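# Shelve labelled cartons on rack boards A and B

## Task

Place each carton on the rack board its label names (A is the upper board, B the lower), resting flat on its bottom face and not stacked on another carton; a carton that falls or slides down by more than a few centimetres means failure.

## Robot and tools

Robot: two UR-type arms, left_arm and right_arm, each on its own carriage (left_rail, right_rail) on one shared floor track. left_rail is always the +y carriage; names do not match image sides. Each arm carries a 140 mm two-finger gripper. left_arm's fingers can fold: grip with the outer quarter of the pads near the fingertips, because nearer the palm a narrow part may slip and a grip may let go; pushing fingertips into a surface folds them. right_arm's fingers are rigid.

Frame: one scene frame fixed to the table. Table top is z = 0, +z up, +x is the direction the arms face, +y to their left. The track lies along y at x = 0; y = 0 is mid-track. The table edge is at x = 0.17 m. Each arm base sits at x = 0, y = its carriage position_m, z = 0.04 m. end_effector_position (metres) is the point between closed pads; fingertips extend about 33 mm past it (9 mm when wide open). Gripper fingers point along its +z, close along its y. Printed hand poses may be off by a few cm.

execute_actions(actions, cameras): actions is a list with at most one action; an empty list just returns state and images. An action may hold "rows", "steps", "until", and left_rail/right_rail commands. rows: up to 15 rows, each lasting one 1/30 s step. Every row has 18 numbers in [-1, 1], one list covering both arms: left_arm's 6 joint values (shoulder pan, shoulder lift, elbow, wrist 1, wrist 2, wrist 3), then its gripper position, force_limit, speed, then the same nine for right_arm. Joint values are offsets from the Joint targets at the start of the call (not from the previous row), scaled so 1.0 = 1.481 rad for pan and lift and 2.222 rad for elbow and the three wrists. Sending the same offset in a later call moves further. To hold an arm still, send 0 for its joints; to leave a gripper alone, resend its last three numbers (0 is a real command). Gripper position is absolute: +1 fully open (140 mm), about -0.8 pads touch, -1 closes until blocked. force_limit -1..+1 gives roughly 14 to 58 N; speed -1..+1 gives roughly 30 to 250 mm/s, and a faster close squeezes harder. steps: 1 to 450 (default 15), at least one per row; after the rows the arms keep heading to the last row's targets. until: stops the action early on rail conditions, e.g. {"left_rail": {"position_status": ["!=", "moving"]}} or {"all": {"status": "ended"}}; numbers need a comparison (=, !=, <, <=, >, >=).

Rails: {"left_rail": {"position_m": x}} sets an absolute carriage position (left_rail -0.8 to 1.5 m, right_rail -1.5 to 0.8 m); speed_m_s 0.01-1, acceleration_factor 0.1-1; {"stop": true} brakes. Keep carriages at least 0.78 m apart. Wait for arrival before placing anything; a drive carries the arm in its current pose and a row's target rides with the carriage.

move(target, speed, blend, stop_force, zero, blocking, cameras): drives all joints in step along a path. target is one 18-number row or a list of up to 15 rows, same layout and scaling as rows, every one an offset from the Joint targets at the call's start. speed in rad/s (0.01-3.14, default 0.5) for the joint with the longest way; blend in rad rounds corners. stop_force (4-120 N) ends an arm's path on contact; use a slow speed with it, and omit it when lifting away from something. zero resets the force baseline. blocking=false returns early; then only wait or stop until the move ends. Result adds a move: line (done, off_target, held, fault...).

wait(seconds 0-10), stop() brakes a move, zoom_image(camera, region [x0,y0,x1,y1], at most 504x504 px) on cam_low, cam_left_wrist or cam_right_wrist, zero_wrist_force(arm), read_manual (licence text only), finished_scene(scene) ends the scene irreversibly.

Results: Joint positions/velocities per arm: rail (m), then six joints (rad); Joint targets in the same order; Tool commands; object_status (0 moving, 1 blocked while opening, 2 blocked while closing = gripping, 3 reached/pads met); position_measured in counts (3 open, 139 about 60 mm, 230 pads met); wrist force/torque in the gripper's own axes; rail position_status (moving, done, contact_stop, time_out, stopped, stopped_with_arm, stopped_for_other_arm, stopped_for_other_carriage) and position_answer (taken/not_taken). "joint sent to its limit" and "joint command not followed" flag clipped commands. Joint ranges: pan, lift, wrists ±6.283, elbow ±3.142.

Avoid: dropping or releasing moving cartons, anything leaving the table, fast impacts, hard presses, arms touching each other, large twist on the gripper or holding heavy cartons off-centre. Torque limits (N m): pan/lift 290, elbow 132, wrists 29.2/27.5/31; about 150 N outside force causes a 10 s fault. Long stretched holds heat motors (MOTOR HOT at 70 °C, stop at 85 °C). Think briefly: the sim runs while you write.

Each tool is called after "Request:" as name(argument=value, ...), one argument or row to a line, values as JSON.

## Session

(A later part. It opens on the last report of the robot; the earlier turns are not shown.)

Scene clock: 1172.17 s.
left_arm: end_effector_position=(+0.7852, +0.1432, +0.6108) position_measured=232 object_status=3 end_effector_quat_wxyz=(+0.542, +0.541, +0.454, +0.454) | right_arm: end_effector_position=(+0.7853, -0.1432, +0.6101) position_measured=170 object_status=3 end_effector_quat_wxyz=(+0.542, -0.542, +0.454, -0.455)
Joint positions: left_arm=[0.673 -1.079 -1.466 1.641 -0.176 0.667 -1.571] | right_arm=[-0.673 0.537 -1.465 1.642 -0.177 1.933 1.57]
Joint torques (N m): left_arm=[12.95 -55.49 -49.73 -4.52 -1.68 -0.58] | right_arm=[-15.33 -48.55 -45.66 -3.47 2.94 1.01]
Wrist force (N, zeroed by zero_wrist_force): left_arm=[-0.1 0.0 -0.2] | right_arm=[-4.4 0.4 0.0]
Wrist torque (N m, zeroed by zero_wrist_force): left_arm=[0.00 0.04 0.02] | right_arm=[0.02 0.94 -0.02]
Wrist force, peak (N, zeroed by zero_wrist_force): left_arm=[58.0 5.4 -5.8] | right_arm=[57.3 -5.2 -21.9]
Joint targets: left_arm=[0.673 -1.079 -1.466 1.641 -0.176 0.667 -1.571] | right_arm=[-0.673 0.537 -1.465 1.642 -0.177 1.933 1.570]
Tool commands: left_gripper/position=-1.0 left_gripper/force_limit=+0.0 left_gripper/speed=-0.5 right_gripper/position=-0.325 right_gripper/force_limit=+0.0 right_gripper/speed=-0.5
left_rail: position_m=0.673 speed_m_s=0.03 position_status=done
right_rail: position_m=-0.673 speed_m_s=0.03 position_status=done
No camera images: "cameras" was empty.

Request:
move(
  target=[
    [-0.109952, -0.084887, 0.01972, 0.036858, -0.073285, 0, -1, 0, -0.5, 0.066215, -0.085022, 0.01927, 0.037398, 0.044134, 0, -0.325, 0, -0.5],
    [-0.240986, -0.149653, 0.059706, 0.040041, -0.160621, 0, -1, 0, -0.5, 0.152722, -0.149788, 0.059256, 0.040581, 0.101792, 0, -0.325, 0, -0.5],
    [-0.431734, -0.185112, 0.07972, 0.043661, -0.387121, 0, -1, 0, -0.5, 0.199062, -0.185247, 0.07927, 0.044201, 0.033315, 0, -0.325, 0, -0.5],
  ],
  speed=[0.15, 0.25, 0.45],
  blend=0.02,
  cameras=["cam_low"],
)

Request:
execute_actions(
  actions=[
    {"left_rail": {"position_m": 0.1123, "speed_m_s": 0.35, "acceleration_factor": 0.4}, "right_rail": {"position_m": -1.2548, "speed_m_s": 0.35, "acceleration_factor": 0.4}, "steps": 150, "until": {"all": {"status": "ended"}}},
  ],
)

Scene clock: 1303.50 s.
left_arm: end_effector_position=(+0.4440, +0.2013, +0.6601) position_measured=232 object_status=3 end_effector_quat_wxyz=(+0.489, +0.488, +0.512, +0.511) | right_arm: end_effector_position=(+0.5000, -0.0793, +0.6604) position_measured=170 object_status=3 end_effector_quat_wxyz=(+0.589, -0.588, +0.392, -0.392)
Joint positions: left_arm=[0.673 -1.718 -1.74 1.818 -0.079 -0.193 -1.571] | right_arm=[-0.673 0.832 -1.74 1.818 -0.079 2.007 1.57]
Joint torques (N m): left_arm=[-15.37 -51.53 -38.15 1.75 -2.26 -0.08] | right_arm=[11.61 -46.7 -35.95 0.86 -2.77 1]
Wrist force (N, zeroed by zero_wrist_force): left_arm=[0.0 -0.1 -0.4] | right_arm=[-4.2 0.6 -0.4]
Wrist torque (N m, zeroed by zero_wrist_force): left_arm=[0.02 0.03 -0.01] | right_arm=[0.11 0.97 0.01]
Wrist force, peak (N, zeroed by zero_wrist_force): left_arm=[1.5 -1.0 1.7] | right_arm=[-5.3 0.0 0.6]
Joint targets: left_arm=[0.673 -1.718 -1.740 1.818 -0.079 -0.193 -1.571] | right_arm=[-0.673 0.832 -1.740 1.818 -0.079 2.007 1.570]
left_rail: position_m=0.673 speed_m_s=0.03 position_status=done
right_rail: position_m=-0.673 speed_m_s=0.03 position_status=done
move: done
Images, in order (width x height): cam_low 672x504.

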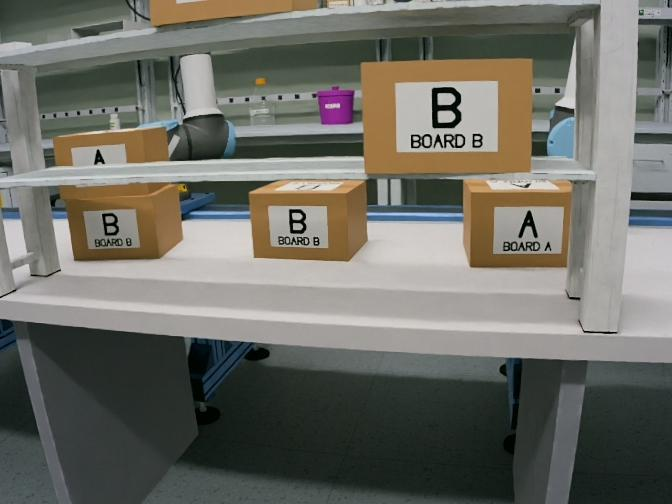

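Scene clock: 1306.73 s.
left_arm: end_effector_position=(+0.4439, -0.3596, +0.6601) position_measured=232 object_status=3 end_effector_quat_wxyz=(+0.489, +0.488, +0.512, +0.511) | right_arm: end_effector_position=(+0.5000, -0.6611, +0.6604) position_measured=170 object_status=3 end_effector_quat_wxyz=(+0.589, -0.588, +0.392, -0.392) end_effector_velocity=(+0.000, +0.000, +0.000) end_effector_angular_velocity=(+0.000, +0.000, +0.001)
Joint positions: left_arm=[0.112 -1.718 -1.74 1.818 -0.079 -0.193 -1.571] | right_arm=[-1.255 0.832 -1.74 1.818 -0.079 2.007 1.57]
Joint velocities: left_arm=[within noise] | right_arm=[-0.001 0 -0.001 0 0 -0.001 0]
Joint torques (N m): left_arm=[-11.26 -10.86 -46.46 1.3 -1.64 -0.15] | right_arm=[7.85 -38.15 -40.68 0.44 -2.11 0.98]
Wrist force (N, zeroed by zero_wrist_force): left_arm=[0.0 0.1 -0.1] | right_arm=[-4.1 0.6 -0.5]
Wrist torque (N m, zeroed by zero_wrist_force): left_arm=[0.05 0.04 0.00] | right_arm=[0.14 0.94 0.00]
Wrist force, peak (N, zeroed by zero_wrist_force): left_arm=[-1.0 -0.1 -0.3] | right_arm=[-5.1 0.2 -0.3]
Joint targets: left_arm=[0.112 -1.718 -1.740 1.818 -0.079 -0.193 -1.571] | right_arm=[-1.255 0.832 -1.740 1.818 -0.079 2.007 1.570]
Tool commands: left_gripper/position=-1.0 left_gripper/force_limit=+0.0 left_gripper/speed=-0.5 right_gripper/position=-0.325 right_gripper/force_limit=+0.0 right_gripper/speed=-0.5
left_rail: position_m=0.112 speed_m_s=0.35 position_status=done
right_rail: position_m=-1.255 speed_m_s=0.35 position_status=done
camera_calibration:
cam_left_wrist: T_world_to_cam=[[-0.0179685, -0.00150573, 0.999837, -0.64358], [-0.295135, -0.955432, -0.00674286, -0.211973], [0.955286, -0.295209, 0.0167233, -0.358468], [0, 0, 0, 1]] pos_world=[0.268314, -0.309318, 0.64804]
cam_right_wrist: T_world_to_cam=[[-0.0198702, 0.0158658, -0.999677, 0.687625], [-0.652389, 0.757472, 0.024989, 0.812198], [0.757624, 0.652674, -0.00470047, 0.231881], [0, 0, 0, 1]] pos_world=[0.367854, -0.77747, 0.668196]

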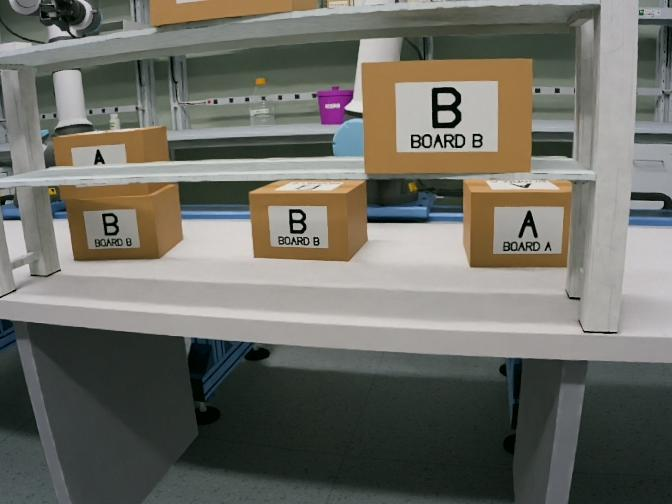

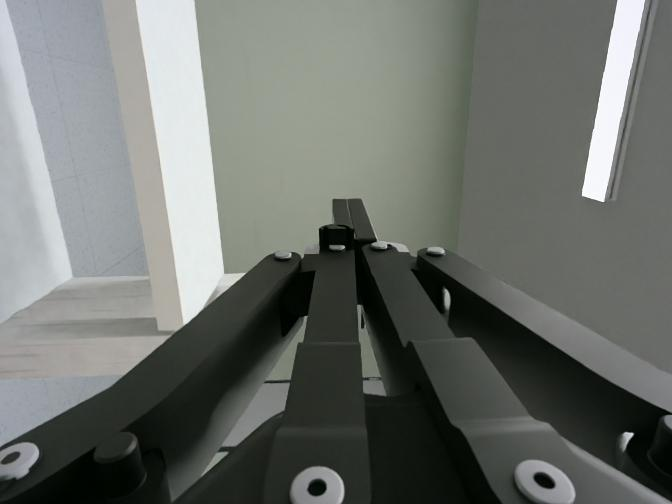

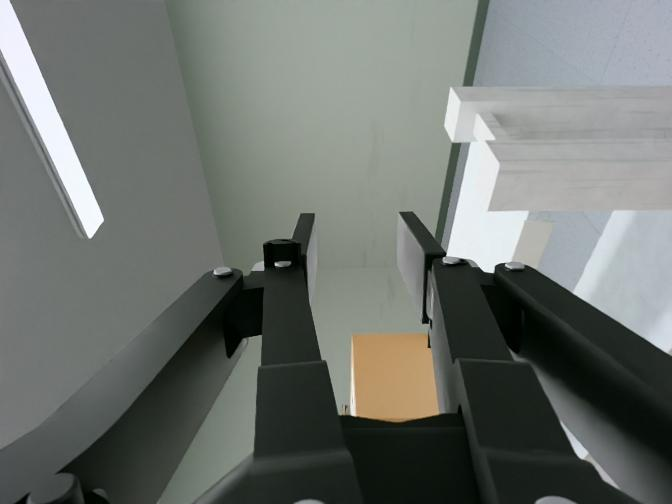

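Request:
move(
  target=[
    [0, 0.016677, 0.06264, -0.073755, 0, 0, -1, 0, -0.5, 0, 0.016677, 0.06264, -0.073755, 0, 0, -0.325, 0, -0.5],
    [0, 0.05224, 0.117083, -0.151902, 0, 0, -1, 0, -0.5, 0, 0.05224, 0.117083, -0.151902, 0, 0, -0.325, 0, -0.5],
    [0, 0.10923, 0.162673, -0.235476, 0, 0, -1, 0, -0.5, 0, 0.10923, 0.162673, -0.235476, 0, 0, -0.325, 0, -0.5],
    [0, 0.210513, 0.20444, -0.34475, 0, 0, -1, 0, -0.5, 0, 0.210513, 0.20444, -0.34475, 0, 0, -0.325, 0, -0.5],
  ],
  speed=0.3,
  blend=0.02,
  stop_force=25,
  cameras=[],
)

Request:
zero_wrist_force(
  arm="left_arm",
)

Request:
zero_wrist_force(
  arm="right_arm",
)

Request:
execute_actions(
  actions=[
    {"left_rail": {"position_m": 0.0983, "speed_m_s": 0.03, "acceleration_factor": 0.3}, "right_rail": {"position_m": -1.2408, "speed_m_s": 0.03, "acceleration_factor": 0.3}, "steps": 60, "until": {"all": {"status": "ended"}}},
  ],
)

Scene clock: 1321.27 s.
left_arm: end_effector_position=(+0.4439, -0.3598, +0.2801) position_measured=232 object_status=3 end_effector_quat_wxyz=(+0.489, +0.488, +0.512, +0.511) | right_arm: end_effector_position=(+0.5001, -0.6610, +0.2803) position_measured=170 object_status=3 end_effector_quat_wxyz=(+0.589, -0.588, +0.392, -0.392)
Joint positions: left_arm=[0.112 -1.718 -1.428 2.272 -0.845 -0.193 -1.571] | right_arm=[-1.255 0.832 -1.428 2.272 -0.845 2.007 1.57]
Joint torques (N m): left_arm=[9.9 -24.74 -22.12 -1.1 -0.05 -0.5] | right_arm=[2.93 -34.46 -23.16 -6.76 -0.83 0.85]
Wrist force (N, zeroed by zero_wrist_force): left_arm=[-0.3 -0.1 -0.5] | right_arm=[-4.9 0.7 0.0]
Wrist torque (N m, zeroed by zero_wrist_force): left_arm=[0.01 0.05 0.00] | right_arm=[0.11 1.12 -0.01]
Wrist force, peak (N, zeroed by zero_wrist_force): left_arm=[-0.5 2.0 -0.1] | right_arm=[-4.8 2.1 0.2]
Joint targets: left_arm=[0.112 -1.718 -1.428 2.272 -0.845 -0.193 -1.571] | right_arm=[-1.255 0.832 -1.428 2.272 -0.845 2.007 1.570]
left_rail: position_m=0.112 speed_m_s=0.35 position_status=done
right_rail: position_m=-1.255 speed_m_s=0.35 position_status=done
move: done
No camera images: "cameras" was empty.

Wrist force sensor zeroed.

Wrist force sensor zeroed.

Scene clock: 1322.13 s.
left_arm: end_effector_position=(+0.4439, -0.3737, +0.2800) position_measured=232 object_status=3 end_effector_quat_wxyz=(+0.489, +0.488, +0.512, +0.511) | right_arm: end_effector_position=(+0.5001, -0.6470, +0.2803) position_measured=170 object_status=3 end_effector_quat_wxyz=(+0.589, -0.588, +0.392, -0.392)
Joint positions: left_arm=[0.098 -1.718 -1.428 2.272 -0.845 -0.193 -1.571] | right_arm=[-1.241 0.832 -1.428 2.272 -0.845 2.007 1.57]
Joint torques (N m): left_arm=[11.15 -29.27 -25.07 -0.98 0.03 -0.32] | right_arm=[1.86 -34.92 -26.29 -6.31 -0.18 0.78]
Wrist force (N, zeroed by zero_wrist_force): left_arm=[0.3 0.1 0.4] | right_arm=[0.2 -0.1 0.5]
Wrist torque (N m, zeroed by zero_wrist_force): left_arm=[0.01 -0.06 0.00] | right_arm=[-0.02 -0.05 -0.01]
Wrist force, peak (N, zeroed by zero_wrist_force): left_arm=[-0.5 -0.2 0.0] | right_arm=[1.4 0.2 -0.3]
Joint targets: left_arm=[0.098 -1.718 -1.428 2.272 -0.845 -0.193 -1.571] | right_arm=[-1.241 0.832 -1.428 2.272 -0.845 2.007 1.570]
Tool commands: left_gripper/position=-1.0 left_gripper/force_limit=+0.0 left_gripper/speed=-0.5 right_gripper/position=-0.325 right_gripper/force_limit=+0.0 right_gripper/speed=-0.5
left_rail: position_m=0.098 speed_m_s=0.03 position_status=done
right_rail: position_m=-1.241 speed_m_s=0.03 position_status=done
camera_calibration:
cam_left_wrist: T_world_to_cam=[[-0.0179035, -0.00163126, 0.999838, -0.263621], [-0.295134, -0.955431, -0.00684358, -0.227981], [0.955288, -0.295208, 0.0166241, -0.356247], [0, 0, 0, 1]] pos_world=[0.268314, -0.323418, 0.26794]
cam_right_wrist: T_world_to_cam=[[-0.0199463, 0.0158009, -0.999676, 0.307404], [-0.652387, 0.757474, 0.0249895, 0.811082], [0.757624, 0.652674, -0.00480046, 0.220845], [0, 0, 0, 1]] pos_world=[0.367954, -0.76337, 0.288096]

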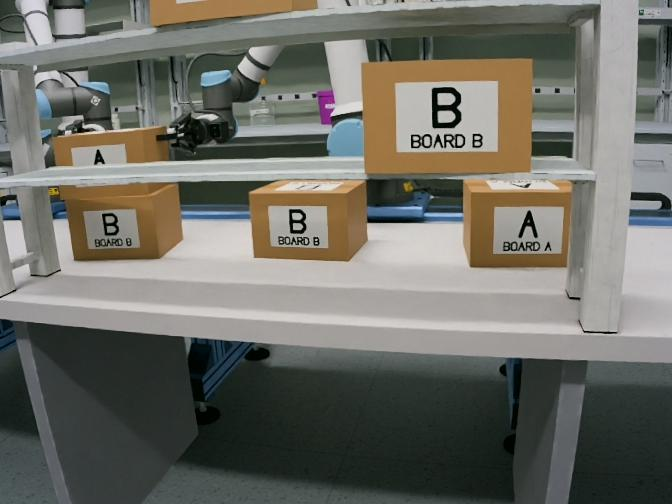

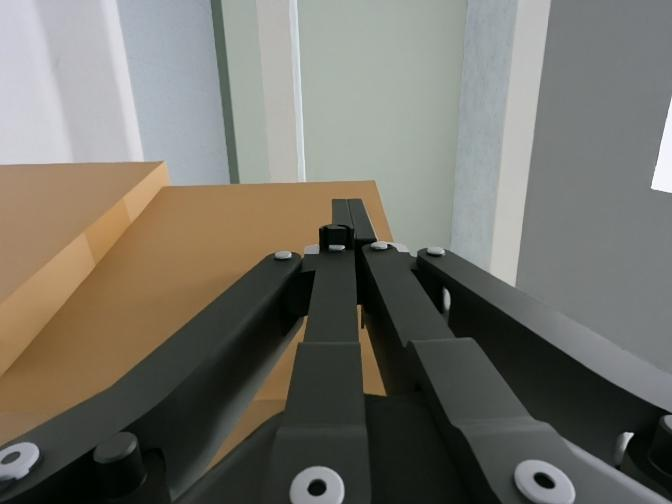

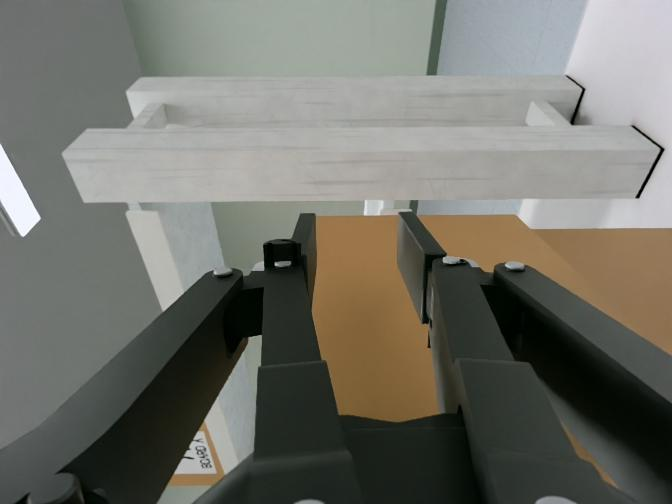

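Request:
execute_actions(
  actions=[
    {"left_rail": {"position_m": 0.0953, "speed_m_s": 0.02, "acceleration_factor": 0.3}, "right_rail": {"position_m": -1.2355, "speed_m_s": 0.02, "acceleration_factor": 0.3}, "steps": 60, "until": {"all": {"status": "ended"}}},
  ],
  cameras=[],
)

Request:
execute_actions(
  actions=[
    {"left_rail": {"position_m": 0.0923, "speed_m_s": 0.02, "acceleration_factor": 0.3}, "right_rail": {"position_m": -1.2325, "speed_m_s": 0.02, "acceleration_factor": 0.3}, "steps": 60, "until": {"all": {"status": "ended"}}},
  ],
  cameras=[],
)

Scene clock: 1330.10 s.
left_arm: end_effector_position=(+0.4439, -0.3768, +0.2800) position_measured=232 object_status=3 end_effector_quat_wxyz=(+0.489, +0.488, +0.512, +0.511) | right_arm: end_effector_position=(+0.5001, -0.6417, +0.2803) position_measured=170 object_status=3 end_effector_quat_wxyz=(+0.589, -0.588, +0.392, -0.392)
Joint positions: left_arm=[0.095 -1.718 -1.428 2.272 -0.845 -0.193 -1.571] | right_arm=[-1.235 0.832 -1.428 2.272 -0.845 2.007 1.57]
Joint torques (N m): left_arm=[9.73 -40.73 -37.91 0.29 1.32 -0.3] | right_arm=[0.38 -42.54 -37.04 -4.58 0.35 0.58]
Wrist force (N, zeroed by zero_wrist_force): left_arm=[1.4 0.0 0.6] | right_arm=[0.2 -0.3 0.1]
Wrist torque (N m, zeroed by zero_wrist_force): left_arm=[-0.02 0.03 0.00] | right_arm=[-0.04 -0.05 0.00]
Wrist force, peak (N, zeroed by zero_wrist_force): left_arm=[1.6 -0.2 0.6] | right_arm=[0.4 0.2 0.4]
Joint targets: left_arm=[0.095 -1.718 -1.428 2.272 -0.845 -0.193 -1.571] | right_arm=[-1.236 0.832 -1.428 2.272 -0.845 2.007 1.570]
Tool commands: left_gripper/position=-1.0 left_gripper/force_limit=+0.0 left_gripper/speed=-0.5 right_gripper/position=-0.325 right_gripper/force_limit=+0.0 right_gripper/speed=-0.5
left_rail: position_m=0.095 speed_m_s=0.02 position_status=done
right_rail: position_m=-1.235 position_m_goal=-1.236 speed_m_s=0.02 position_status=done
No camera images: "cameras" was empty.

Scene clock: 1330.57 s.
left_arm: end_effector_position=(+0.4439, -0.3798, +0.2800) position_measured=232 object_status=3 end_effector_quat_wxyz=(+0.489, +0.488, +0.512, +0.511) | right_arm: end_effector_position=(+0.5001, -0.6386, +0.2803) position_measured=170 object_status=3 end_effector_quat_wxyz=(+0.589, -0.588, +0.392, -0.392)
Joint positions: left_arm=[0.092 -1.718 -1.428 2.272 -0.845 -0.193 -1.571] | right_arm=[-1.232 0.832 -1.428 2.272 -0.845 2.007 1.57]
Joint torques (N m): left_arm=[8.66 -40.91 -40.73 0.63 1.4 -0.58] | right_arm=[1.17 -44.1 -36.26 -4.33 0.62 0.5]
Wrist force (N, zeroed by zero_wrist_force): left_arm=[1.5 -0.1 0.7] | right_arm=[0.3 -0.1 0.5]
Wrist torque (N m, zeroed by zero_wrist_force): left_arm=[-0.02 0.00 0.00] | right_arm=[0.00 -0.08 -0.01]
Wrist force, peak (N, zeroed by zero_wrist_force): left_arm=[1.8 -0.1 0.7] | right_arm=[0.7 -0.2 0.0]
Joint targets: left_arm=[0.092 -1.718 -1.428 2.272 -0.845 -0.193 -1.571] | right_arm=[-1.232 0.832 -1.428 2.272 -0.845 2.007 1.570]
Tool commands: left_gripper/position=-1.0 left_gripper/force_limit=+0.0 left_gripper/speed=-0.5 right_gripper/position=-0.325 right_gripper/force_limit=+0.0 right_gripper/speed=-0.5
left_rail: position_m=0.092 speed_m_s=0.02 position_status=done
right_rail: position_m=-1.232 speed_m_s=0.02 position_status=done
No camera images: "cameras" was empty.

Request:
execute_actions(
  actions=[
    {"left_rail": {"position_m": 0.0893, "speed_m_s": 0.02, "acceleration_factor": 0.3}, "right_rail": {"position_m": -1.2295, "speed_m_s": 0.02, "acceleration_factor": 0.3}, "steps": 60, "until": {"all": {"status": "ended"}}},
  ],
  cameras=[],
)

Request:
execute_actions(
  actions=[
    {"left_rail": {"position_m": 0.0863, "speed_m_s": 0.02, "acceleration_factor": 0.3}, "right_rail": {"position_m": -1.2265, "speed_m_s": 0.02, "acceleration_factor": 0.3}, "steps": 60, "until": {"all": {"status": "ended"}}},
  ],
  cameras=[],
)

Scene clock: 1335.53 s.
left_arm: end_effector_position=(+0.4439, -0.3827, +0.2801) position_measured=232 object_status=3 end_effector_quat_wxyz=(+0.489, +0.488, +0.512, +0.511) | right_arm: end_effector_position=(+0.5001, -0.6357, +0.2803) position_measured=170 object_status=3 end_effector_quat_wxyz=(+0.589, -0.588, +0.392, -0.392)
Joint positions: left_arm=[0.089 -1.718 -1.428 2.272 -0.845 -0.193 -1.571] | right_arm=[-1.23 0.832 -1.428 2.272 -0.845 2.007 1.57]
Joint torques (N m): left_arm=[10.02 -50.74 -42.31 1.75 1.63 -0.35] | right_arm=[-2.41 -49.47 -31.9 -2.75 1.44 0.57]
Wrist force (N, zeroed by zero_wrist_force): left_arm=[6.5 0.1 -1.2] | right_arm=[0.0 0.0 0.2]
Wrist torque (N m, zeroed by zero_wrist_force): left_arm=[-0.01 0.27 -0.01] | right_arm=[0.01 0.00 0.00]
Wrist force, peak (N, zeroed by zero_wrist_force): left_arm=[6.5 -0.6 -1.7] | right_arm=[1.0 0.1 -0.5]
Joint targets: left_arm=[0.089 -1.718 -1.428 2.272 -0.845 -0.193 -1.571] | right_arm=[-1.230 0.832 -1.428 2.272 -0.845 2.007 1.570]
Tool commands: left_gripper/position=-1.0 left_gripper/force_limit=+0.0 left_gripper/speed=-0.5 right_gripper/position=-0.325 right_gripper/force_limit=+0.0 right_gripper/speed=-0.5
left_rail: position_m=0.089 speed_m_s=0.02 position_status=done
right_rail: position_m=-1.230 speed_m_s=0.02 position_status=done
No camera images: "cameras" was empty.

Scene clock: 1336.03 s.
left_arm: end_effector_position=(+0.4439, -0.3857, +0.2801) position_measured=232 object_status=3 end_effector_quat_wxyz=(+0.489, +0.488, +0.512, +0.511) | right_arm: end_effector_position=(+0.5001, -0.6328, +0.2803) position_measured=170 object_status=3 end_effector_quat_wxyz=(+0.589, -0.588, +0.392, -0.392)
Joint positions: left_arm=[0.086 -1.718 -1.428 2.272 -0.845 -0.193 -1.571] | right_arm=[-1.227 0.832 -1.428 2.272 -0.845 2.007 1.57]
Joint torques (N m): left_arm=[2.61 -53.83 -41.54 0.16 5.31 0.04] | right_arm=[-2.33 -50.21 -31.58 -2.48 -4.57 0.43]
Wrist force (N, zeroed by zero_wrist_force): left_arm=[24.8 2.8 -4.2] | right_arm=[22.5 -3.9 -8.0]
Wrist torque (N m, zeroed by zero_wrist_force): left_arm=[-0.15 0.84 -0.06] | right_arm=[0.22 0.46 0.41]
Wrist force, peak (N, zeroed by zero_wrist_force): left_arm=[24.8 2.8 -4.2] | right_arm=[22.5 -3.9 -8.0]
Joint targets: left_arm=[0.086 -1.718 -1.428 2.272 -0.845 -0.193 -1.571] | right_arm=[-1.227 0.832 -1.428 2.272 -0.845 2.007 1.570]
Tool commands: left_gripper/position=-1.0 left_gripper/force_limit=+0.0 left_gripper/speed=-0.5 right_gripper/position=-0.325 right_gripper/force_limit=+0.0 right_gripper/speed=-0.5
left_rail: position_m=0.086 speed_m_s=0.02 position_status=done
right_rail: position_m=-1.227 position_m_goal=-1.226 speed_m_s=0.02 position_status=done
No camera images: "cameras" was empty.

Request:
execute_actions(
  actions=[
    {"left_rail": {"position_m": 0.0838, "speed_m_s": 0.02, "acceleration_factor": 0.3}, "right_rail": {"position_m": -1.2244, "speed_m_s": 0.02, "acceleration_factor": 0.3}, "steps": 60, "until": {"all": {"status": "ended"}}},
  ],
  cameras=[],
)

Scene clock: 1346.70 s.
left_arm: end_effector_position=(+0.4439, -0.3881, +0.2800) position_measured=232 object_status=3 end_effector_quat_wxyz=(+0.489, +0.488, +0.512, +0.511) end_effector_velocity=(+0.000, +0.000, -0.001) end_effector_angular_velocity=(+0.001, +0.000, +0.001) | right_arm: end_effector_position=(+0.5001, -0.6307, +0.2803) position_measured=170 object_status=3 end_effector_quat_wxyz=(+0.589, -0.588, +0.392, -0.392)
Joint positions: left_arm=[0.084 -1.718 -1.428 2.272 -0.845 -0.193 -1.571] | right_arm=[-1.224 0.832 -1.428 2.272 -0.845 2.007 1.57]
Joint velocities: left_arm=[-0.001 0.001 0.001 0 -0.001 0 0] | right_arm=[within noise]
Joint torques (N m): left_arm=[-20.65 -54.95 -53.01 -2.97 14.03 -0.11] | right_arm=[20.73 -46.58 -35.16 -0.7 -13.18 0.37]
Wrist force (N, zeroed by zero_wrist_force): left_arm=[56.7 9.6 -10.9] | right_arm=[52.4 -9.7 -15.0]
Wrist torque (N m, zeroed by zero_wrist_force): left_arm=[-0.26 2.01 -0.16] | right_arm=[0.33 1.05 0.66]
Wrist force, peak (N, zeroed by zero_wrist_force): left_arm=[56.7 9.6 -10.9] | right_arm=[52.4 -9.7 -15.0]
Joint targets: left_arm=[0.084 -1.718 -1.428 2.272 -0.845 -0.193 -1.571] | right_arm=[-1.224 0.832 -1.428 2.272 -0.845 2.007 1.570]
Tool commands: left_gripper/position=-1.0 left_gripper/force_limit=+0.0 left_gripper/speed=-0.5 right_gripper/position=-0.325 right_gripper/force_limit=+0.0 right_gripper/speed=-0.5
left_rail: position_m=0.084 speed_m_s=0.02 position_status=done
right_rail: position_m=-1.224 speed_m_s=0.02 position_status=done
No camera images: "cameras" was empty.

Request:
move(
  target=[0, -0.06403, -0.022673, 0.06535, 0, 0, -1, 0, -0.5, 0, -0.06403, -0.022673, 0.06535, 0, 0, -0.325, 0, -0.5],
  speed=0.075,
  cameras=[],
)

Scene clock: 1353.93 s.
left_arm: end_effector_position=(+0.4439, -0.3883, +0.3449) position_measured=232 object_status=3 end_effector_quat_wxyz=(+0.489, +0.488, +0.512, +0.511) | right_arm: end_effector_position=(+0.5001, -0.6306, +0.3452) position_measured=170 object_status=3 end_effector_quat_wxyz=(+0.589, -0.588, +0.392, -0.392)
Joint positions: left_arm=[0.084 -1.718 -1.523 2.222 -0.7 -0.193 -1.571] | right_arm=[-1.224 0.832 -1.523 2.222 -0.7 2.007 1.57]
Joint torques (N m): left_arm=[-22.83 -56.93 -77.23 -0.59 14.35 0.08] | right_arm=[40.58 -57.53 -59.7 -2.73 -13.01 -0.03]
Wrist force (N, zeroed by zero_wrist_force): left_arm=[51.9 -10.0 -8.3] | right_arm=[53.5 7.5 -8.2]
Wrist torque (N m, zeroed by zero_wrist_force): left_arm=[0.26 1.94 0.13] | right_arm=[-0.32 1.16 0.65]
Wrist force, peak (N, zeroed by zero_wrist_force): left_arm=[65.8 -10.3 -10.0] | right_arm=[67.3 7.6 -10.3]
Joint targets: left_arm=[0.084 -1.718 -1.523 2.222 -0.700 -0.193 -1.571] | right_arm=[-1.224 0.832 -1.523 2.222 -0.700 2.007 1.570]
left_rail: position_m=0.084 speed_m_s=0.02 position_status=done
right_rail: position_m=-1.224 speed_m_s=0.02 position_status=done
move: done
No camera images: "cameras" was empty.

Request:
move(
  target=[
    [0, -0.037253, -0.019094, 0.043924, 0, 0, -1, 0, -0.5, 0, -0.037253, -0.019094, 0.043924, 0, 0, -0.325, 0, -0.5],
    [0, -0.068542, -0.040701, 0.086385, 0, 0, -1, 0, -0.5, 0, -0.068542, -0.040701, 0.086385, 0, 0, -0.325, 0, -0.5],
    [0, -0.094243, -0.064684, 0.127498, 0, 0, -1, 0, -0.5, 0, -0.094243, -0.064684, 0.127498, 0, 0, -0.325, 0, -0.5],
    [0, -0.114544, -0.09084, 0.167185, 0, 0, -1, 0, -0.5, 0, -0.114544, -0.09084, 0.167185, 0, 0, -0.325, 0, -0.5],
    [0, -0.129806, -0.119127, 0.205645, 0, 0, -1, 0, -0.5, 0, -0.129806, -0.119127, 0.205645, 0, 0, -0.325, 0, -0.5],
    [0, -0.140317, -0.149446, 0.242969, 0, 0, -1, 0, -0.5, 0, -0.140317, -0.149446, 0.242969, 0, 0, -0.325, 0, -0.5],
    [0, -0.146483, -0.181767, 0.2794, 0, 0, -1, 0, -0.5, 0, -0.146483, -0.181767, 0.2794, 0, 0, -0.325, 0, -0.5],
  ],
  speed=0.15,
  blend=0.02,
  cameras=["cam_low"],
)

Scene clock: 1382.33 s.
left_arm: end_effector_position=(+0.4439, -0.3881, +0.6600) position_measured=232 object_status=3 end_effector_quat_wxyz=(+0.489, +0.488, +0.512, +0.511) | right_arm: end_effector_position=(+0.5000, -0.6307, +0.6603) position_measured=170 object_status=3 end_effector_quat_wxyz=(+0.589, -0.588, +0.392, -0.392)
Joint positions: left_arm=[0.084 -1.718 -1.74 1.818 -0.079 -0.193 -1.571] | right_arm=[-1.224 0.832 -1.74 1.818 -0.079 2.007 1.57]
Joint torques (N m): left_arm=[-26.72 -30.21 -72.56 -0.5 14.47 0.46] | right_arm=[42.29 -37.37 -62.02 -2.97 -12.56 -0.27]
Wrist force (N, zeroed by zero_wrist_force): left_arm=[53.6 -10.3 -8.6] | right_arm=[55.1 7.7 -8.7]
Wrist torque (N m, zeroed by zero_wrist_force): left_arm=[0.26 1.97 0.11] | right_arm=[-0.30 1.19 0.62]
Wrist force, peak (N, zeroed by zero_wrist_force): left_arm=[60.8 -9.6 -9.5] | right_arm=[62.6 7.3 -9.3]
Joint targets: left_arm=[0.084 -1.718 -1.740 1.818 -0.079 -0.193 -1.571] | right_arm=[-1.224 0.832 -1.740 1.818 -0.079 2.007 1.570]
left_rail: position_m=0.084 speed_m_s=0.02 position_status=done
right_rail: position_m=-1.224 speed_m_s=0.02 position_status=done
move: done
Images, in order (width x height): cam_low 672x504.

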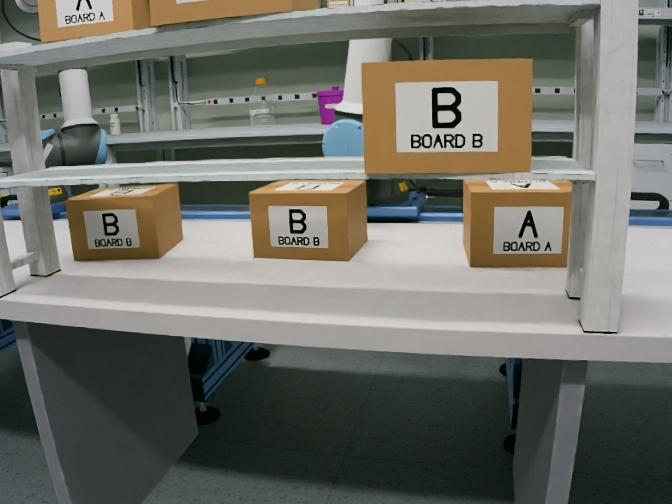

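Request:
move(
  target=[
    [0.005687, -0.003503, 0.001893, 0.000442, 0.023663, 0, -1, 0, -0.5, 0.012947, -0.004228, 0.002285, 0.000533, 0.028502, 0, -0.325, 0, -0.5],
    [0.012617, -0.006457, 0.00349, 0.000814, 0.048154, 0, -1, 0, -0.5, 0.025928, -0.007367, 0.003982, 0.000929, 0.057027, 0, -0.325, 0, -0.5],
    [0.020801, -0.008795, 0.004753, 0.001109, 0.073482, 0, -1, 0, -0.5, 0.038826, -0.009471, 0.005118, 0.001194, 0.085496, 0, -0.325, 0, -0.5],
    [0.030226, -0.010446, 0.005645, 0.001317, 0.099636, 0, -1, 0, -0.5, 0.051513, -0.010599, 0.005728, 0.001336, 0.113824, 0, -0.325, 0, -0.5],
    [0.042036, -0.011081, 0.005987, 0.001398, 0.127381, 0, -1, 0, -0.5, 0.064797, -0.011081, 0.005987, 0.001398, 0.142551, 0, -0.325, 0, -0.5],
  ],
  speed=0.07,
  blend=0.015,
  cameras=[],
)

Request:
execute_actions(
  actions=[
    {"left_rail": {"position_m": 0.3242, "speed_m_s": 0.15, "acceleration_factor": 0.3}, "right_rail": {"position_m": -0.984, "speed_m_s": 0.15, "acceleration_factor": 0.3}, "steps": 150, "until": {"all": {"status": "ended"}}},
  ],
)

Scene clock: 1402.27 s.
left_arm: end_effector_position=(+0.4700, -0.4458, +0.6602) position_measured=232 object_status=3 end_effector_quat_wxyz=(+0.542, +0.542, +0.455, +0.454) | right_arm: end_effector_position=(+0.4701, -0.6948, +0.6604) position_measured=170 object_status=3 end_effector_quat_wxyz=(+0.542, -0.542, +0.454, -0.454)
Joint positions: left_arm=[0.084 -1.656 -1.756 1.831 -0.076 0.09 -1.571] | right_arm=[-1.224 0.928 -1.756 1.831 -0.076 2.323 1.57]
Joint torques (N m): left_arm=[-14.03 -30.93 -54.15 -2.26 28.55 0] | right_arm=[35.02 -29.83 -47.52 -3.83 -9.24 -0.36]
Wrist force (N, zeroed by zero_wrist_force): left_arm=[53.6 -8.9 -7.9] | right_arm=[54.5 7.4 -9.0]
Wrist torque (N m, zeroed by zero_wrist_force): left_arm=[0.28 1.98 0.10] | right_arm=[-0.39 1.19 0.45]
Wrist force, peak (N, zeroed by zero_wrist_force): left_arm=[55.5 -10.3 -8.7] | right_arm=[57.0 7.7 -9.4]
Joint targets: left_arm=[0.084 -1.656 -1.756 1.831 -0.076 0.090 -1.571] | right_arm=[-1.224 0.928 -1.756 1.831 -0.076 2.323 1.570]
left_rail: position_m=0.084 speed_m_s=0.02 position_status=done
right_rail: position_m=-1.224 speed_m_s=0.02 position_status=done
move: done
No camera images: "cameras" was empty.

Scene clock: 1404.87 s.
left_arm: end_effector_position=(+0.4700, -0.2055, +0.6602) position_measured=232 object_status=3 end_effector_quat_wxyz=(+0.542, +0.542, +0.455, +0.454) | right_arm: end_effector_position=(+0.4701, -0.4545, +0.6604) position_measured=170 object_status=3 end_effector_quat_wxyz=(+0.542, -0.542, +0.454, -0.454)
Joint positions: left_arm=[0.324 -1.656 -1.756 1.831 -0.076 0.09 -1.571] | right_arm=[-0.984 0.928 -1.756 1.831 -0.076 2.323 1.57]
Joint torques (N m): left_arm=[-18.75 -26.32 -57.63 -2.4 10.27 0.2] | right_arm=[28.01 -7.03 -52.49 -4.33 -11 -0.62]
Wrist force (N, zeroed by zero_wrist_force): left_arm=[53.4 -9.5 -7.5] | right_arm=[54.7 7.7 -9.0]
Wrist torque (N m, zeroed by zero_wrist_force): left_arm=[0.25 1.97 0.10] | right_arm=[-0.40 1.08 0.45]
Wrist force, peak (N, zeroed by zero_wrist_force): left_arm=[54.0 -9.5 -7.9] | right_arm=[56.2 8.2 -9.4]
Joint targets: left_arm=[0.324 -1.656 -1.756 1.831 -0.076 0.090 -1.571] | right_arm=[-0.984 0.928 -1.756 1.831 -0.076 2.323 1.570]
Tool commands: left_gripper/position=-1.0 left_gripper/force_limit=+0.0 left_gripper/speed=-0.5 right_gripper/position=-0.325 right_gripper/force_limit=+0.0 right_gripper/speed=-0.5
left_rail: position_m=0.324 speed_m_s=0.15 position_status=done
right_rail: position_m=-0.984 speed_m_s=0.15 position_status=done
camera_calibration:
cam_left_wrist: T_world_to_cam=[[-0.0180864, 0.00248223, 0.999833, -0.642138], [-0.49723, -0.867592, -0.0068407, 0.0560987], [0.86743, -0.497271, 0.0169259, -0.338285], [0, 0, 0, 1]] pos_world=[0.309719, -0.117955, 0.64814]
cam_right_wrist: T_world_to_cam=[[-0.0160948, 0.019962, -0.999671, 0.683818], [-0.470664, 0.881953, 0.0251891, 0.607214], [0.882166, 0.470914, -0.00479948, -0.021385], [0, 0, 0, 1]] pos_world=[0.315665, -0.539114, 0.668196]

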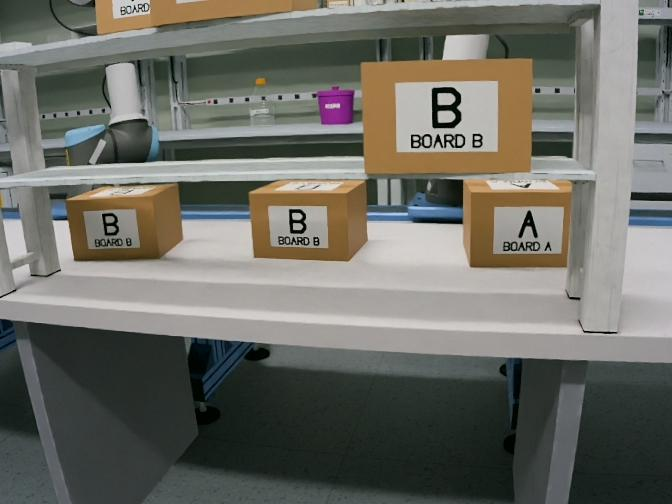

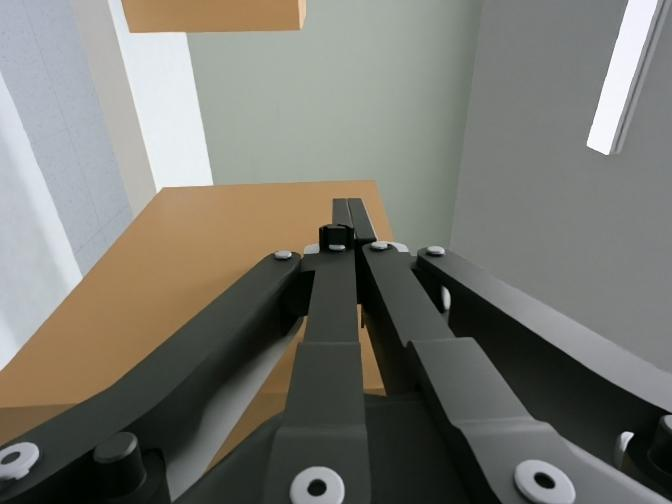

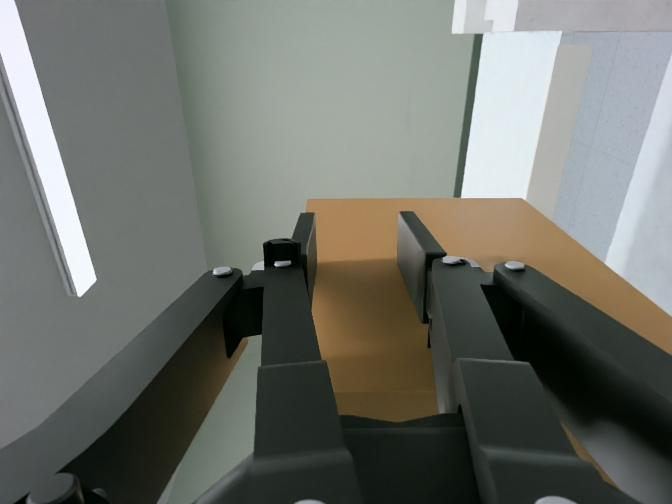

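Request:
move(
  target=[
    [0.076077, 0.020592, -0.011224, -0.002501, 0.050707, 0, -1, 0, -0.5, -0.05881, 0.020592, -0.011224, -0.002501, -0.039198, 0, -0.325, 0, -0.5],
    [0.148711, 0.04654, -0.026001, -0.005018, 0.099118, 0, -1, 0, -0.5, -0.111136, 0.04654, -0.026001, -0.005018, -0.074074, 0, -0.325, 0, -0.5],
    [0.216802, 0.077028, -0.044271, -0.007069, 0.144502, 0, -1, 0, -0.5, -0.157242, 0.077028, -0.044271, -0.007069, -0.104805, 0, -0.325, 0, -0.5],
    [0.279746, 0.111307, -0.065987, -0.008201, 0.186455, 0, -1, 0, -0.5, -0.197643, 0.111307, -0.065987, -0.008201, -0.131732, 0, -0.325, 0, -0.5],
    [0.337345, 0.148747, -0.091132, -0.00801, 0.224846, 0, -1, 0, -0.5, -0.232966, 0.148747, -0.091132, -0.00801, -0.155276, 0, -0.325, 0, -0.5],
    [0.389697, 0.188878, -0.119737, -0.006153, 0.25974, 0, -1, 0, -0.5, -0.263858, 0.188878, -0.119737, -0.006153, -0.175866, 0, -0.325, 0, -0.5],
  ],
  speed=0.115,
  blend=0.02,
  cameras=[],
)

Request:
move(
  target=[0, 0.00545, 0.027729, -0.031361, 0, 0, -1, 0, -0.5, 0, 0.00545, 0.027729, -0.031361, 0, 0, -0.325, 0, -0.5],
  speed=0.038,
  stop_force=7,
  zero=false,
)

Scene clock: 1439.40 s.
left_arm: end_effector_position=(+0.7850, -0.2056, +0.6604) position_measured=232 object_status=3 end_effector_quat_wxyz=(+0.542, +0.541, +0.454, +0.454) | right_arm: end_effector_position=(+0.7851, -0.4543, +0.6604) position_measured=170 object_status=3 end_effector_quat_wxyz=(+0.542, -0.542, +0.454, -0.455)
Joint positions: left_arm=[0.324 -1.079 -1.477 1.565 -0.09 0.667 -1.571] | right_arm=[-0.984 0.537 -1.477 1.565 -0.089 1.933 1.57]
Joint torques (N m): left_arm=[-27.9 -23.73 -77.4 -3.6 27.29 -0.2] | right_arm=[25.14 -47.02 -62.35 -3.51 -27.43 -0.77]
Wrist force (N, zeroed by zero_wrist_force): left_arm=[50.3 -8.0 -7.6] | right_arm=[51.7 7.9 -7.5]
Wrist torque (N m, zeroed by zero_wrist_force): left_arm=[0.25 1.87 0.10] | right_arm=[-0.50 0.97 0.15]
Wrist force, peak (N, zeroed by zero_wrist_force): left_arm=[60.5 -9.4 -8.8] | right_arm=[61.9 8.6 -10.3]
Joint targets: left_arm=[0.324 -1.079 -1.477 1.565 -0.090 0.667 -1.571] | right_arm=[-0.984 0.537 -1.476 1.565 -0.089 1.933 1.570]
left_rail: position_m=0.324 speed_m_s=0.15 position_status=done
right_rail: position_m=-0.984 speed_m_s=0.15 position_status=done
move: done
No camera images: "cameras" was empty.

Scene clock: 1442.17 s.
left_arm: end_effector_position=(+0.7851, -0.2056, +0.6204) position_measured=232 object_status=3 end_effector_quat_wxyz=(+0.542, +0.541, +0.454, +0.454) | right_arm: end_effector_position=(+0.7852, -0.4543, +0.6204) position_measured=170 object_status=3 end_effector_quat_wxyz=(+0.542, -0.542, +0.454, -0.455)
Joint positions: left_arm=[0.324 -1.079 -1.468 1.627 -0.159 0.667 -1.571] | right_arm=[-0.984 0.537 -1.468 1.627 -0.159 1.933 1.57]
Joint torques (N m): left_arm=[-42.28 -27.31 -57.05 -13.24 24.27 -0.02] | right_arm=[37.68 -45.4 -47.68 -14.88 -25.04 -0.87]
Wrist force (N, zeroed by zero_wrist_force): left_arm=[48.5 -8.9 -7.6] | right_arm=[49.9 8.7 -7.6]
Wrist torque (N m, zeroed by zero_wrist_force): left_arm=[0.22 1.82 0.10] | right_arm=[-0.49 1.03 0.19]
Wrist force, peak (N, zeroed by zero_wrist_force): left_arm=[54.0 -8.9 -8.4] | right_arm=[55.2 8.7 -8.7]
Joint targets: left_arm=[0.324 -1.079 -1.468 1.627 -0.159 0.667 -1.571] | right_arm=[-0.984 0.537 -1.468 1.627 -0.159 1.933 1.570]
left_rail: position_m=0.324 speed_m_s=0.15 position_status=done
right_rail: position_m=-0.984 speed_m_s=0.15 position_status=done
move: done
camera_calibration:
cam_left_wrist: T_world_to_cam=[[-0.0186342, 0.00233305, 0.999824, -0.596114], [-0.497099, -0.867664, -0.00724, 0.212482], [0.867494, -0.497146, 0.017328, -0.611305], [0, 0, 0, 1]] pos_world=[0.624819, -0.118155, 0.60814]
cam_right_wrist: T_world_to_cam=[[-0.0159551, 0.019697, -0.999679, 0.648674], [-0.470666, 0.881961, 0.0248895, 0.756593], [0.882167, 0.470912, -0.00480104, -0.299731], [0, 0, 0, 1]] pos_world=[0.630865, -0.538915, 0.628196]

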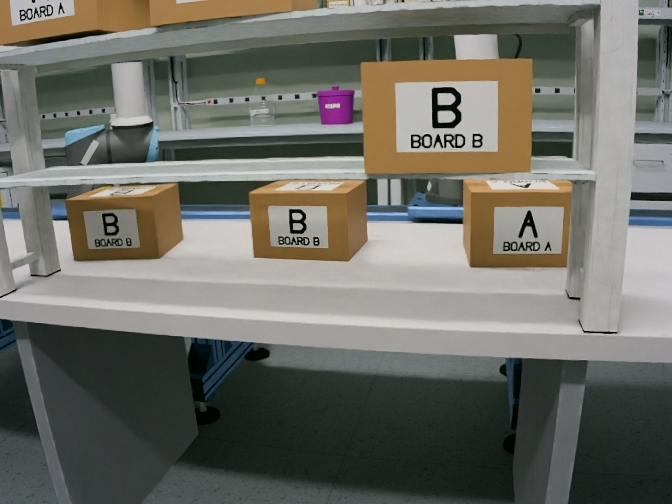

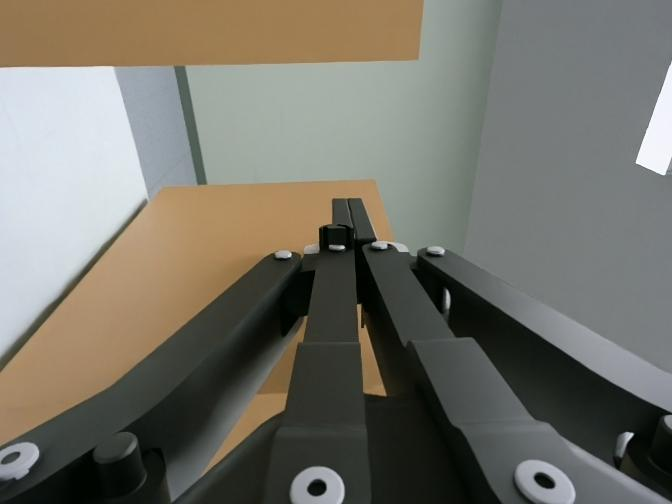

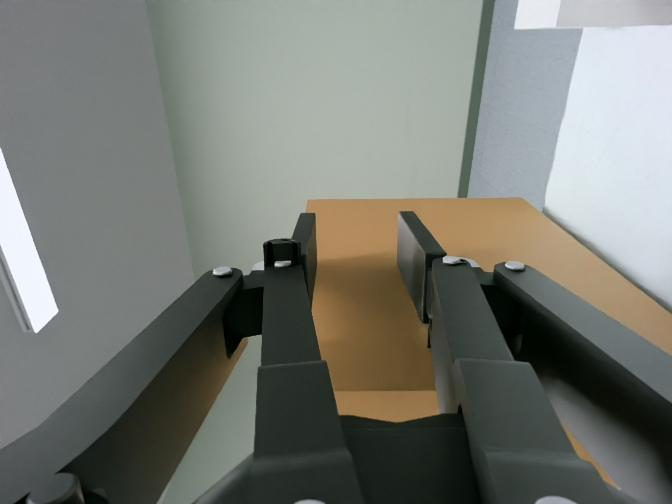

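Request:
move(
  target=[0, 0.003872, 0.01312, -0.015701, 0, 0, -1, 0, -0.5, 0, 0.003872, 0.01312, -0.015701, 0, 0, -0.325, 0, -0.5],
  speed=0.014,
  stop_force=7,
  zero=false,
  cameras=["cam_low"],
)

Scene clock: 1454.70 s.
left_arm: end_effector_position=(+0.7852, -0.2058, +0.6093) position_measured=232 object_status=3 end_effector_quat_wxyz=(+0.542, +0.541, +0.455, +0.454) | right_arm: end_effector_position=(+0.7853, -0.4542, +0.6077) position_measured=170 object_status=3 end_effector_quat_wxyz=(+0.542, -0.542, +0.454, -0.455)
Joint positions: left_arm=[0.324 -1.079 -1.465 1.643 -0.179 0.667 -1.571] | right_arm=[-0.984 0.537 -1.465 1.645 -0.182 1.933 1.57]
Joint torques (N m): left_arm=[-49.86 -50.18 -65.02 -2.01 11.71 -0.08] | right_arm=[48.94 -51.19 -52.17 -0.78 -21.63 -0.9]
Wrist force (N, zeroed by zero_wrist_force): left_arm=[50.3 7.1 -9.9] | right_arm=[57.7 -5.8 -12.9]
Wrist torque (N m, zeroed by zero_wrist_force): left_arm=[-0.16 1.83 -0.09] | right_arm=[0.21 1.12 0.55]
Wrist force, peak (N, zeroed by zero_wrist_force): left_arm=[51.3 -8.3 -7.8] | right_arm=[58.1 -9.1 -14.1]
Joint targets: left_arm=[0.324 -1.079 -1.465 1.643 -0.179 0.667 -1.571] | right_arm=[-0.984 0.537 -1.465 1.645 -0.182 1.933 1.570]
left_rail: position_m=0.324 speed_m_s=0.15 position_status=done
right_rail: position_m=-0.984 speed_m_s=0.15 position_status=done
move: contact (left_arm, right_arm); left_arm: the wrist 1 is farthest, 0.015 rad from its target; right_arm: the wrist 1 is farthest, 0.012 rad from its target
Images, in order (width x height): cam_low 672x504.

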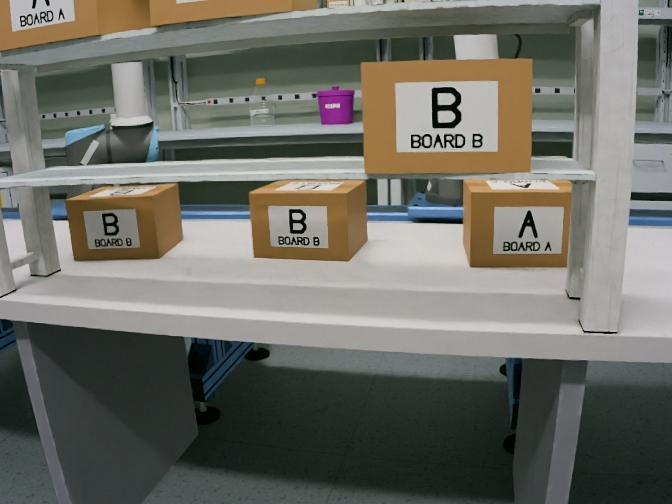

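Request:
execute_actions(
  actions=[
    {"left_rail": {"position_m": 0.3442, "speed_m_s": 0.03, "acceleration_factor": 0.2}, "right_rail": {"position_m": -1.004, "speed_m_s": 0.03, "acceleration_factor": 0.2}, "steps": 90, "until": {"all": {"status": "ended"}}},
  ],
  cameras=[],
)

Scene clock: 1466.17 s.
left_arm: end_effector_position=(+0.7851, -0.1858, +0.6093) position_measured=232 object_status=3 end_effector_quat_wxyz=(+0.542, +0.541, +0.455, +0.454) | right_arm: end_effector_position=(+0.7853, -0.4742, +0.6077) position_measured=170 object_status=3 end_effector_quat_wxyz=(+0.542, -0.542, +0.454, -0.455)
Joint positions: left_arm=[0.344 -1.079 -1.465 1.643 -0.179 0.667 -1.571] | right_arm=[-1.004 0.537 -1.465 1.645 -0.182 1.933 1.57]
Joint torques (N m): left_arm=[11.64 -56.43 -53.96 -4.52 -2.01 -0.23] | right_arm=[-14.23 -51.27 -48.1 -3.45 3.12 -0.88]
Wrist force (N, zeroed by zero_wrist_force): left_arm=[-0.1 0.0 0.3] | right_arm=[3.6 1.1 -6.6]
Wrist torque (N m, zeroed by zero_wrist_force): left_arm=[-0.01 0.04 0.03] | right_arm=[0.20 -0.88 -0.01]
Wrist force, peak (N, zeroed by zero_wrist_force): left_arm=[50.4 6.9 -9.8] | right_arm=[58.2 -4.8 -13.3]
Joint targets: left_arm=[0.344 -1.079 -1.465 1.643 -0.179 0.667 -1.571] | right_arm=[-1.004 0.537 -1.465 1.645 -0.182 1.933 1.570]
Tool commands: left_gripper/position=-1.0 left_gripper/force_limit=+0.0 left_gripper/speed=-0.5 right_gripper/position=-0.325 right_gripper/force_limit=+0.0 right_gripper/speed=-0.5
left_rail: position_m=0.344 speed_m_s=0.03 position_status=done
right_rail: position_m=-1.004 speed_m_s=0.03 position_status=done
No camera images: "cameras" was empty.

Request:
move(
  target=[
    [-0.109952, -0.085224, 0.018685, 0.038298, -0.073285, 0, -1, 0, -0.5, 0.066215, -0.085494, 0.017875, 0.039649, 0.044134, 0, -0.325, 0, -0.5],
    [-0.240986, -0.149991, 0.058671, 0.041481, -0.160621, 0, -1, 0, -0.5, 0.152722, -0.150261, 0.05786, 0.042831, 0.101792, 0, -0.325, 0, -0.5],
    [-0.437376, 0.020325, 0.286991, -0.300358, -0.37792, 0, -1, 0, -0.5, 0.218326, 0.020055, 0.286181, -0.299008, 0.059116, 0, -1, 0, -0.5],
  ],
  speed=[0.15, 0.25, 0.45],
  blend=0.02,
  cameras=[],
)

Request:
execute_actions(
  actions=[
    {"left_rail": {"position_m": 0.1462, "speed_m_s": 0.3, "acceleration_factor": 0.4}, "right_rail": {"position_m": -1.2241, "speed_m_s": 0.3, "acceleration_factor": 0.4}, "steps": 150, "until": {"all": {"status": "ended"}}},
  ],
)

Scene clock: 1597.67 s.
left_arm: end_effector_position=(+0.4409, -0.1336, +0.2801) position_measured=232 object_status=3 end_effector_quat_wxyz=(+0.496, +0.496, +0.504, +0.504) | right_arm: end_effector_position=(+0.4870, -0.4182, +0.2799) position_measured=232 object_status=0 end_effector_quat_wxyz=(+0.583, -0.583, +0.400, -0.400)
Joint positions: left_arm=[0.344 -1.727 -1.435 2.281 -0.847 -0.172 -1.571] | right_arm=[-1.004 0.86 -1.435 2.281 -0.846 2.064 1.57]
Joint torques (N m): left_arm=[-15.84 -25.15 -22.16 -1.22 -2.56 0.03] | right_arm=[12.36 -31.91 -22.53 -6.6 -2.94 -0.75]
Wrist force (N, zeroed by zero_wrist_force): left_arm=[0.0 0.1 0.1] | right_arm=[3.6 1.4 -6.4]
Wrist torque (N m, zeroed by zero_wrist_force): left_arm=[-0.01 0.02 0.00] | right_arm=[0.30 -0.85 -0.03]
Wrist force, peak (N, zeroed by zero_wrist_force): left_arm=[0.6 2.7 -0.5] | right_arm=[4.8 -0.1 -8.0]
Joint targets: left_arm=[0.344 -1.727 -1.435 2.281 -0.847 -0.172 -1.571] | right_arm=[-1.004 0.860 -1.435 2.281 -0.846 2.064 1.570]
left_rail: position_m=0.344 speed_m_s=0.03 position_status=done
right_rail: position_m=-1.004 speed_m_s=0.03 position_status=done
move: done
No camera images: "cameras" was empty.

Scene clock: 1599.73 s.
left_arm: end_effector_position=(+0.4409, -0.3316, +0.2801) position_measured=232 object_status=3 end_effector_quat_wxyz=(+0.496, +0.496, +0.504, +0.504) | right_arm: end_effector_position=(+0.4870, -0.6382, +0.2799) position_measured=232 object_status=3 end_effector_quat_wxyz=(+0.583, -0.583, +0.400, -0.400) end_effector_velocity=(+0.001, -0.001, +0.000) end_effector_angular_velocity=(+0.001, -0.001, -0.001)
Joint positions: left_arm=[0.146 -1.727 -1.435 2.281 -0.847 -0.172 -1.571] | right_arm=[-1.224 0.86 -1.435 2.281 -0.846 2.064 1.57]
Joint velocities: left_arm=[within noise] | right_arm=[-0.001 -0.001 0 0 -0.001 -0.001 0]
Joint torques (N m): left_arm=[-10.72 -32.96 -40.48 -0.69 -0.21 0.35] | right_arm=[9.77 -42.01 -26.19 -5.64 -1.98 -0.86]
Wrist force (N, zeroed by zero_wrist_force): left_arm=[0.1 0.1 0.1] | right_arm=[3.4 1.1 -6.6]
Wrist torque (N m, zeroed by zero_wrist_force): left_arm=[0.00 -0.01 0.00] | right_arm=[0.23 -0.82 -0.03]
Wrist force, peak (N, zeroed by zero_wrist_force): left_arm=[1.4 -0.1 0.2] | right_arm=[4.2 1.5 -6.8]
Joint targets: left_arm=[0.146 -1.727 -1.435 2.281 -0.847 -0.172 -1.571] | right_arm=[-1.224 0.860 -1.435 2.281 -0.846 2.064 1.570]
Tool commands: left_gripper/position=-1.0 left_gripper/force_limit=+0.0 left_gripper/speed=-0.5 right_gripper/position=-1.0 right_gripper/force_limit=+0.0 right_gripper/speed=-0.5
left_rail: position_m=0.146 speed_m_s=0.30 position_status=done
right_rail: position_m=-1.224 speed_m_s=0.30 position_status=done
camera_calibration:
cam_left_wrist: T_world_to_cam=[[-0.0180398, -0.0010819, 0.999837, -0.263481], [-0.322541, -0.946531, -0.00684372, -0.173555], [0.946384, -0.322611, 0.0167262, -0.346141], [0, 0, 0, 1]] pos_world=[0.26685, -0.276229, 0.26804]
cam_right_wrist: T_world_to_cam=[[-0.0199813, 0.0157135, -0.999677, 0.306522], [-0.630263, 0.775985, 0.024795, 0.797089], [0.776124, 0.630555, -0.00560156, 0.202086], [0, 0, 0, 1]] pos_world=[0.351656, -0.750772, 0.287792]

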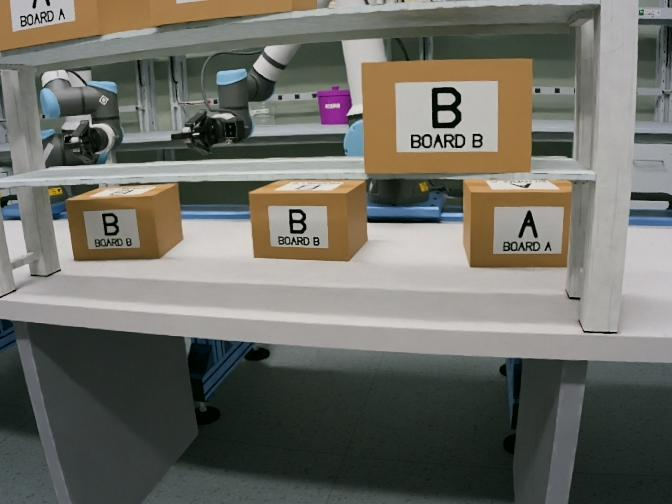

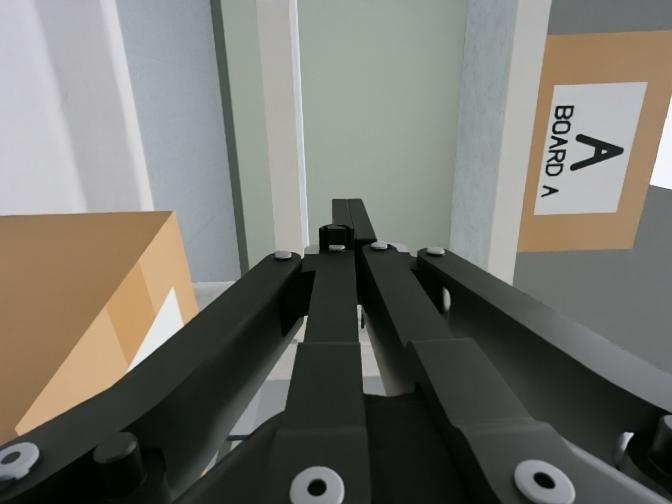

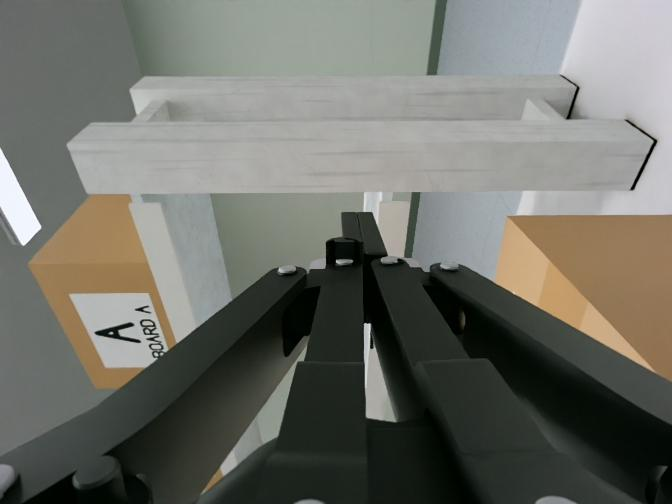

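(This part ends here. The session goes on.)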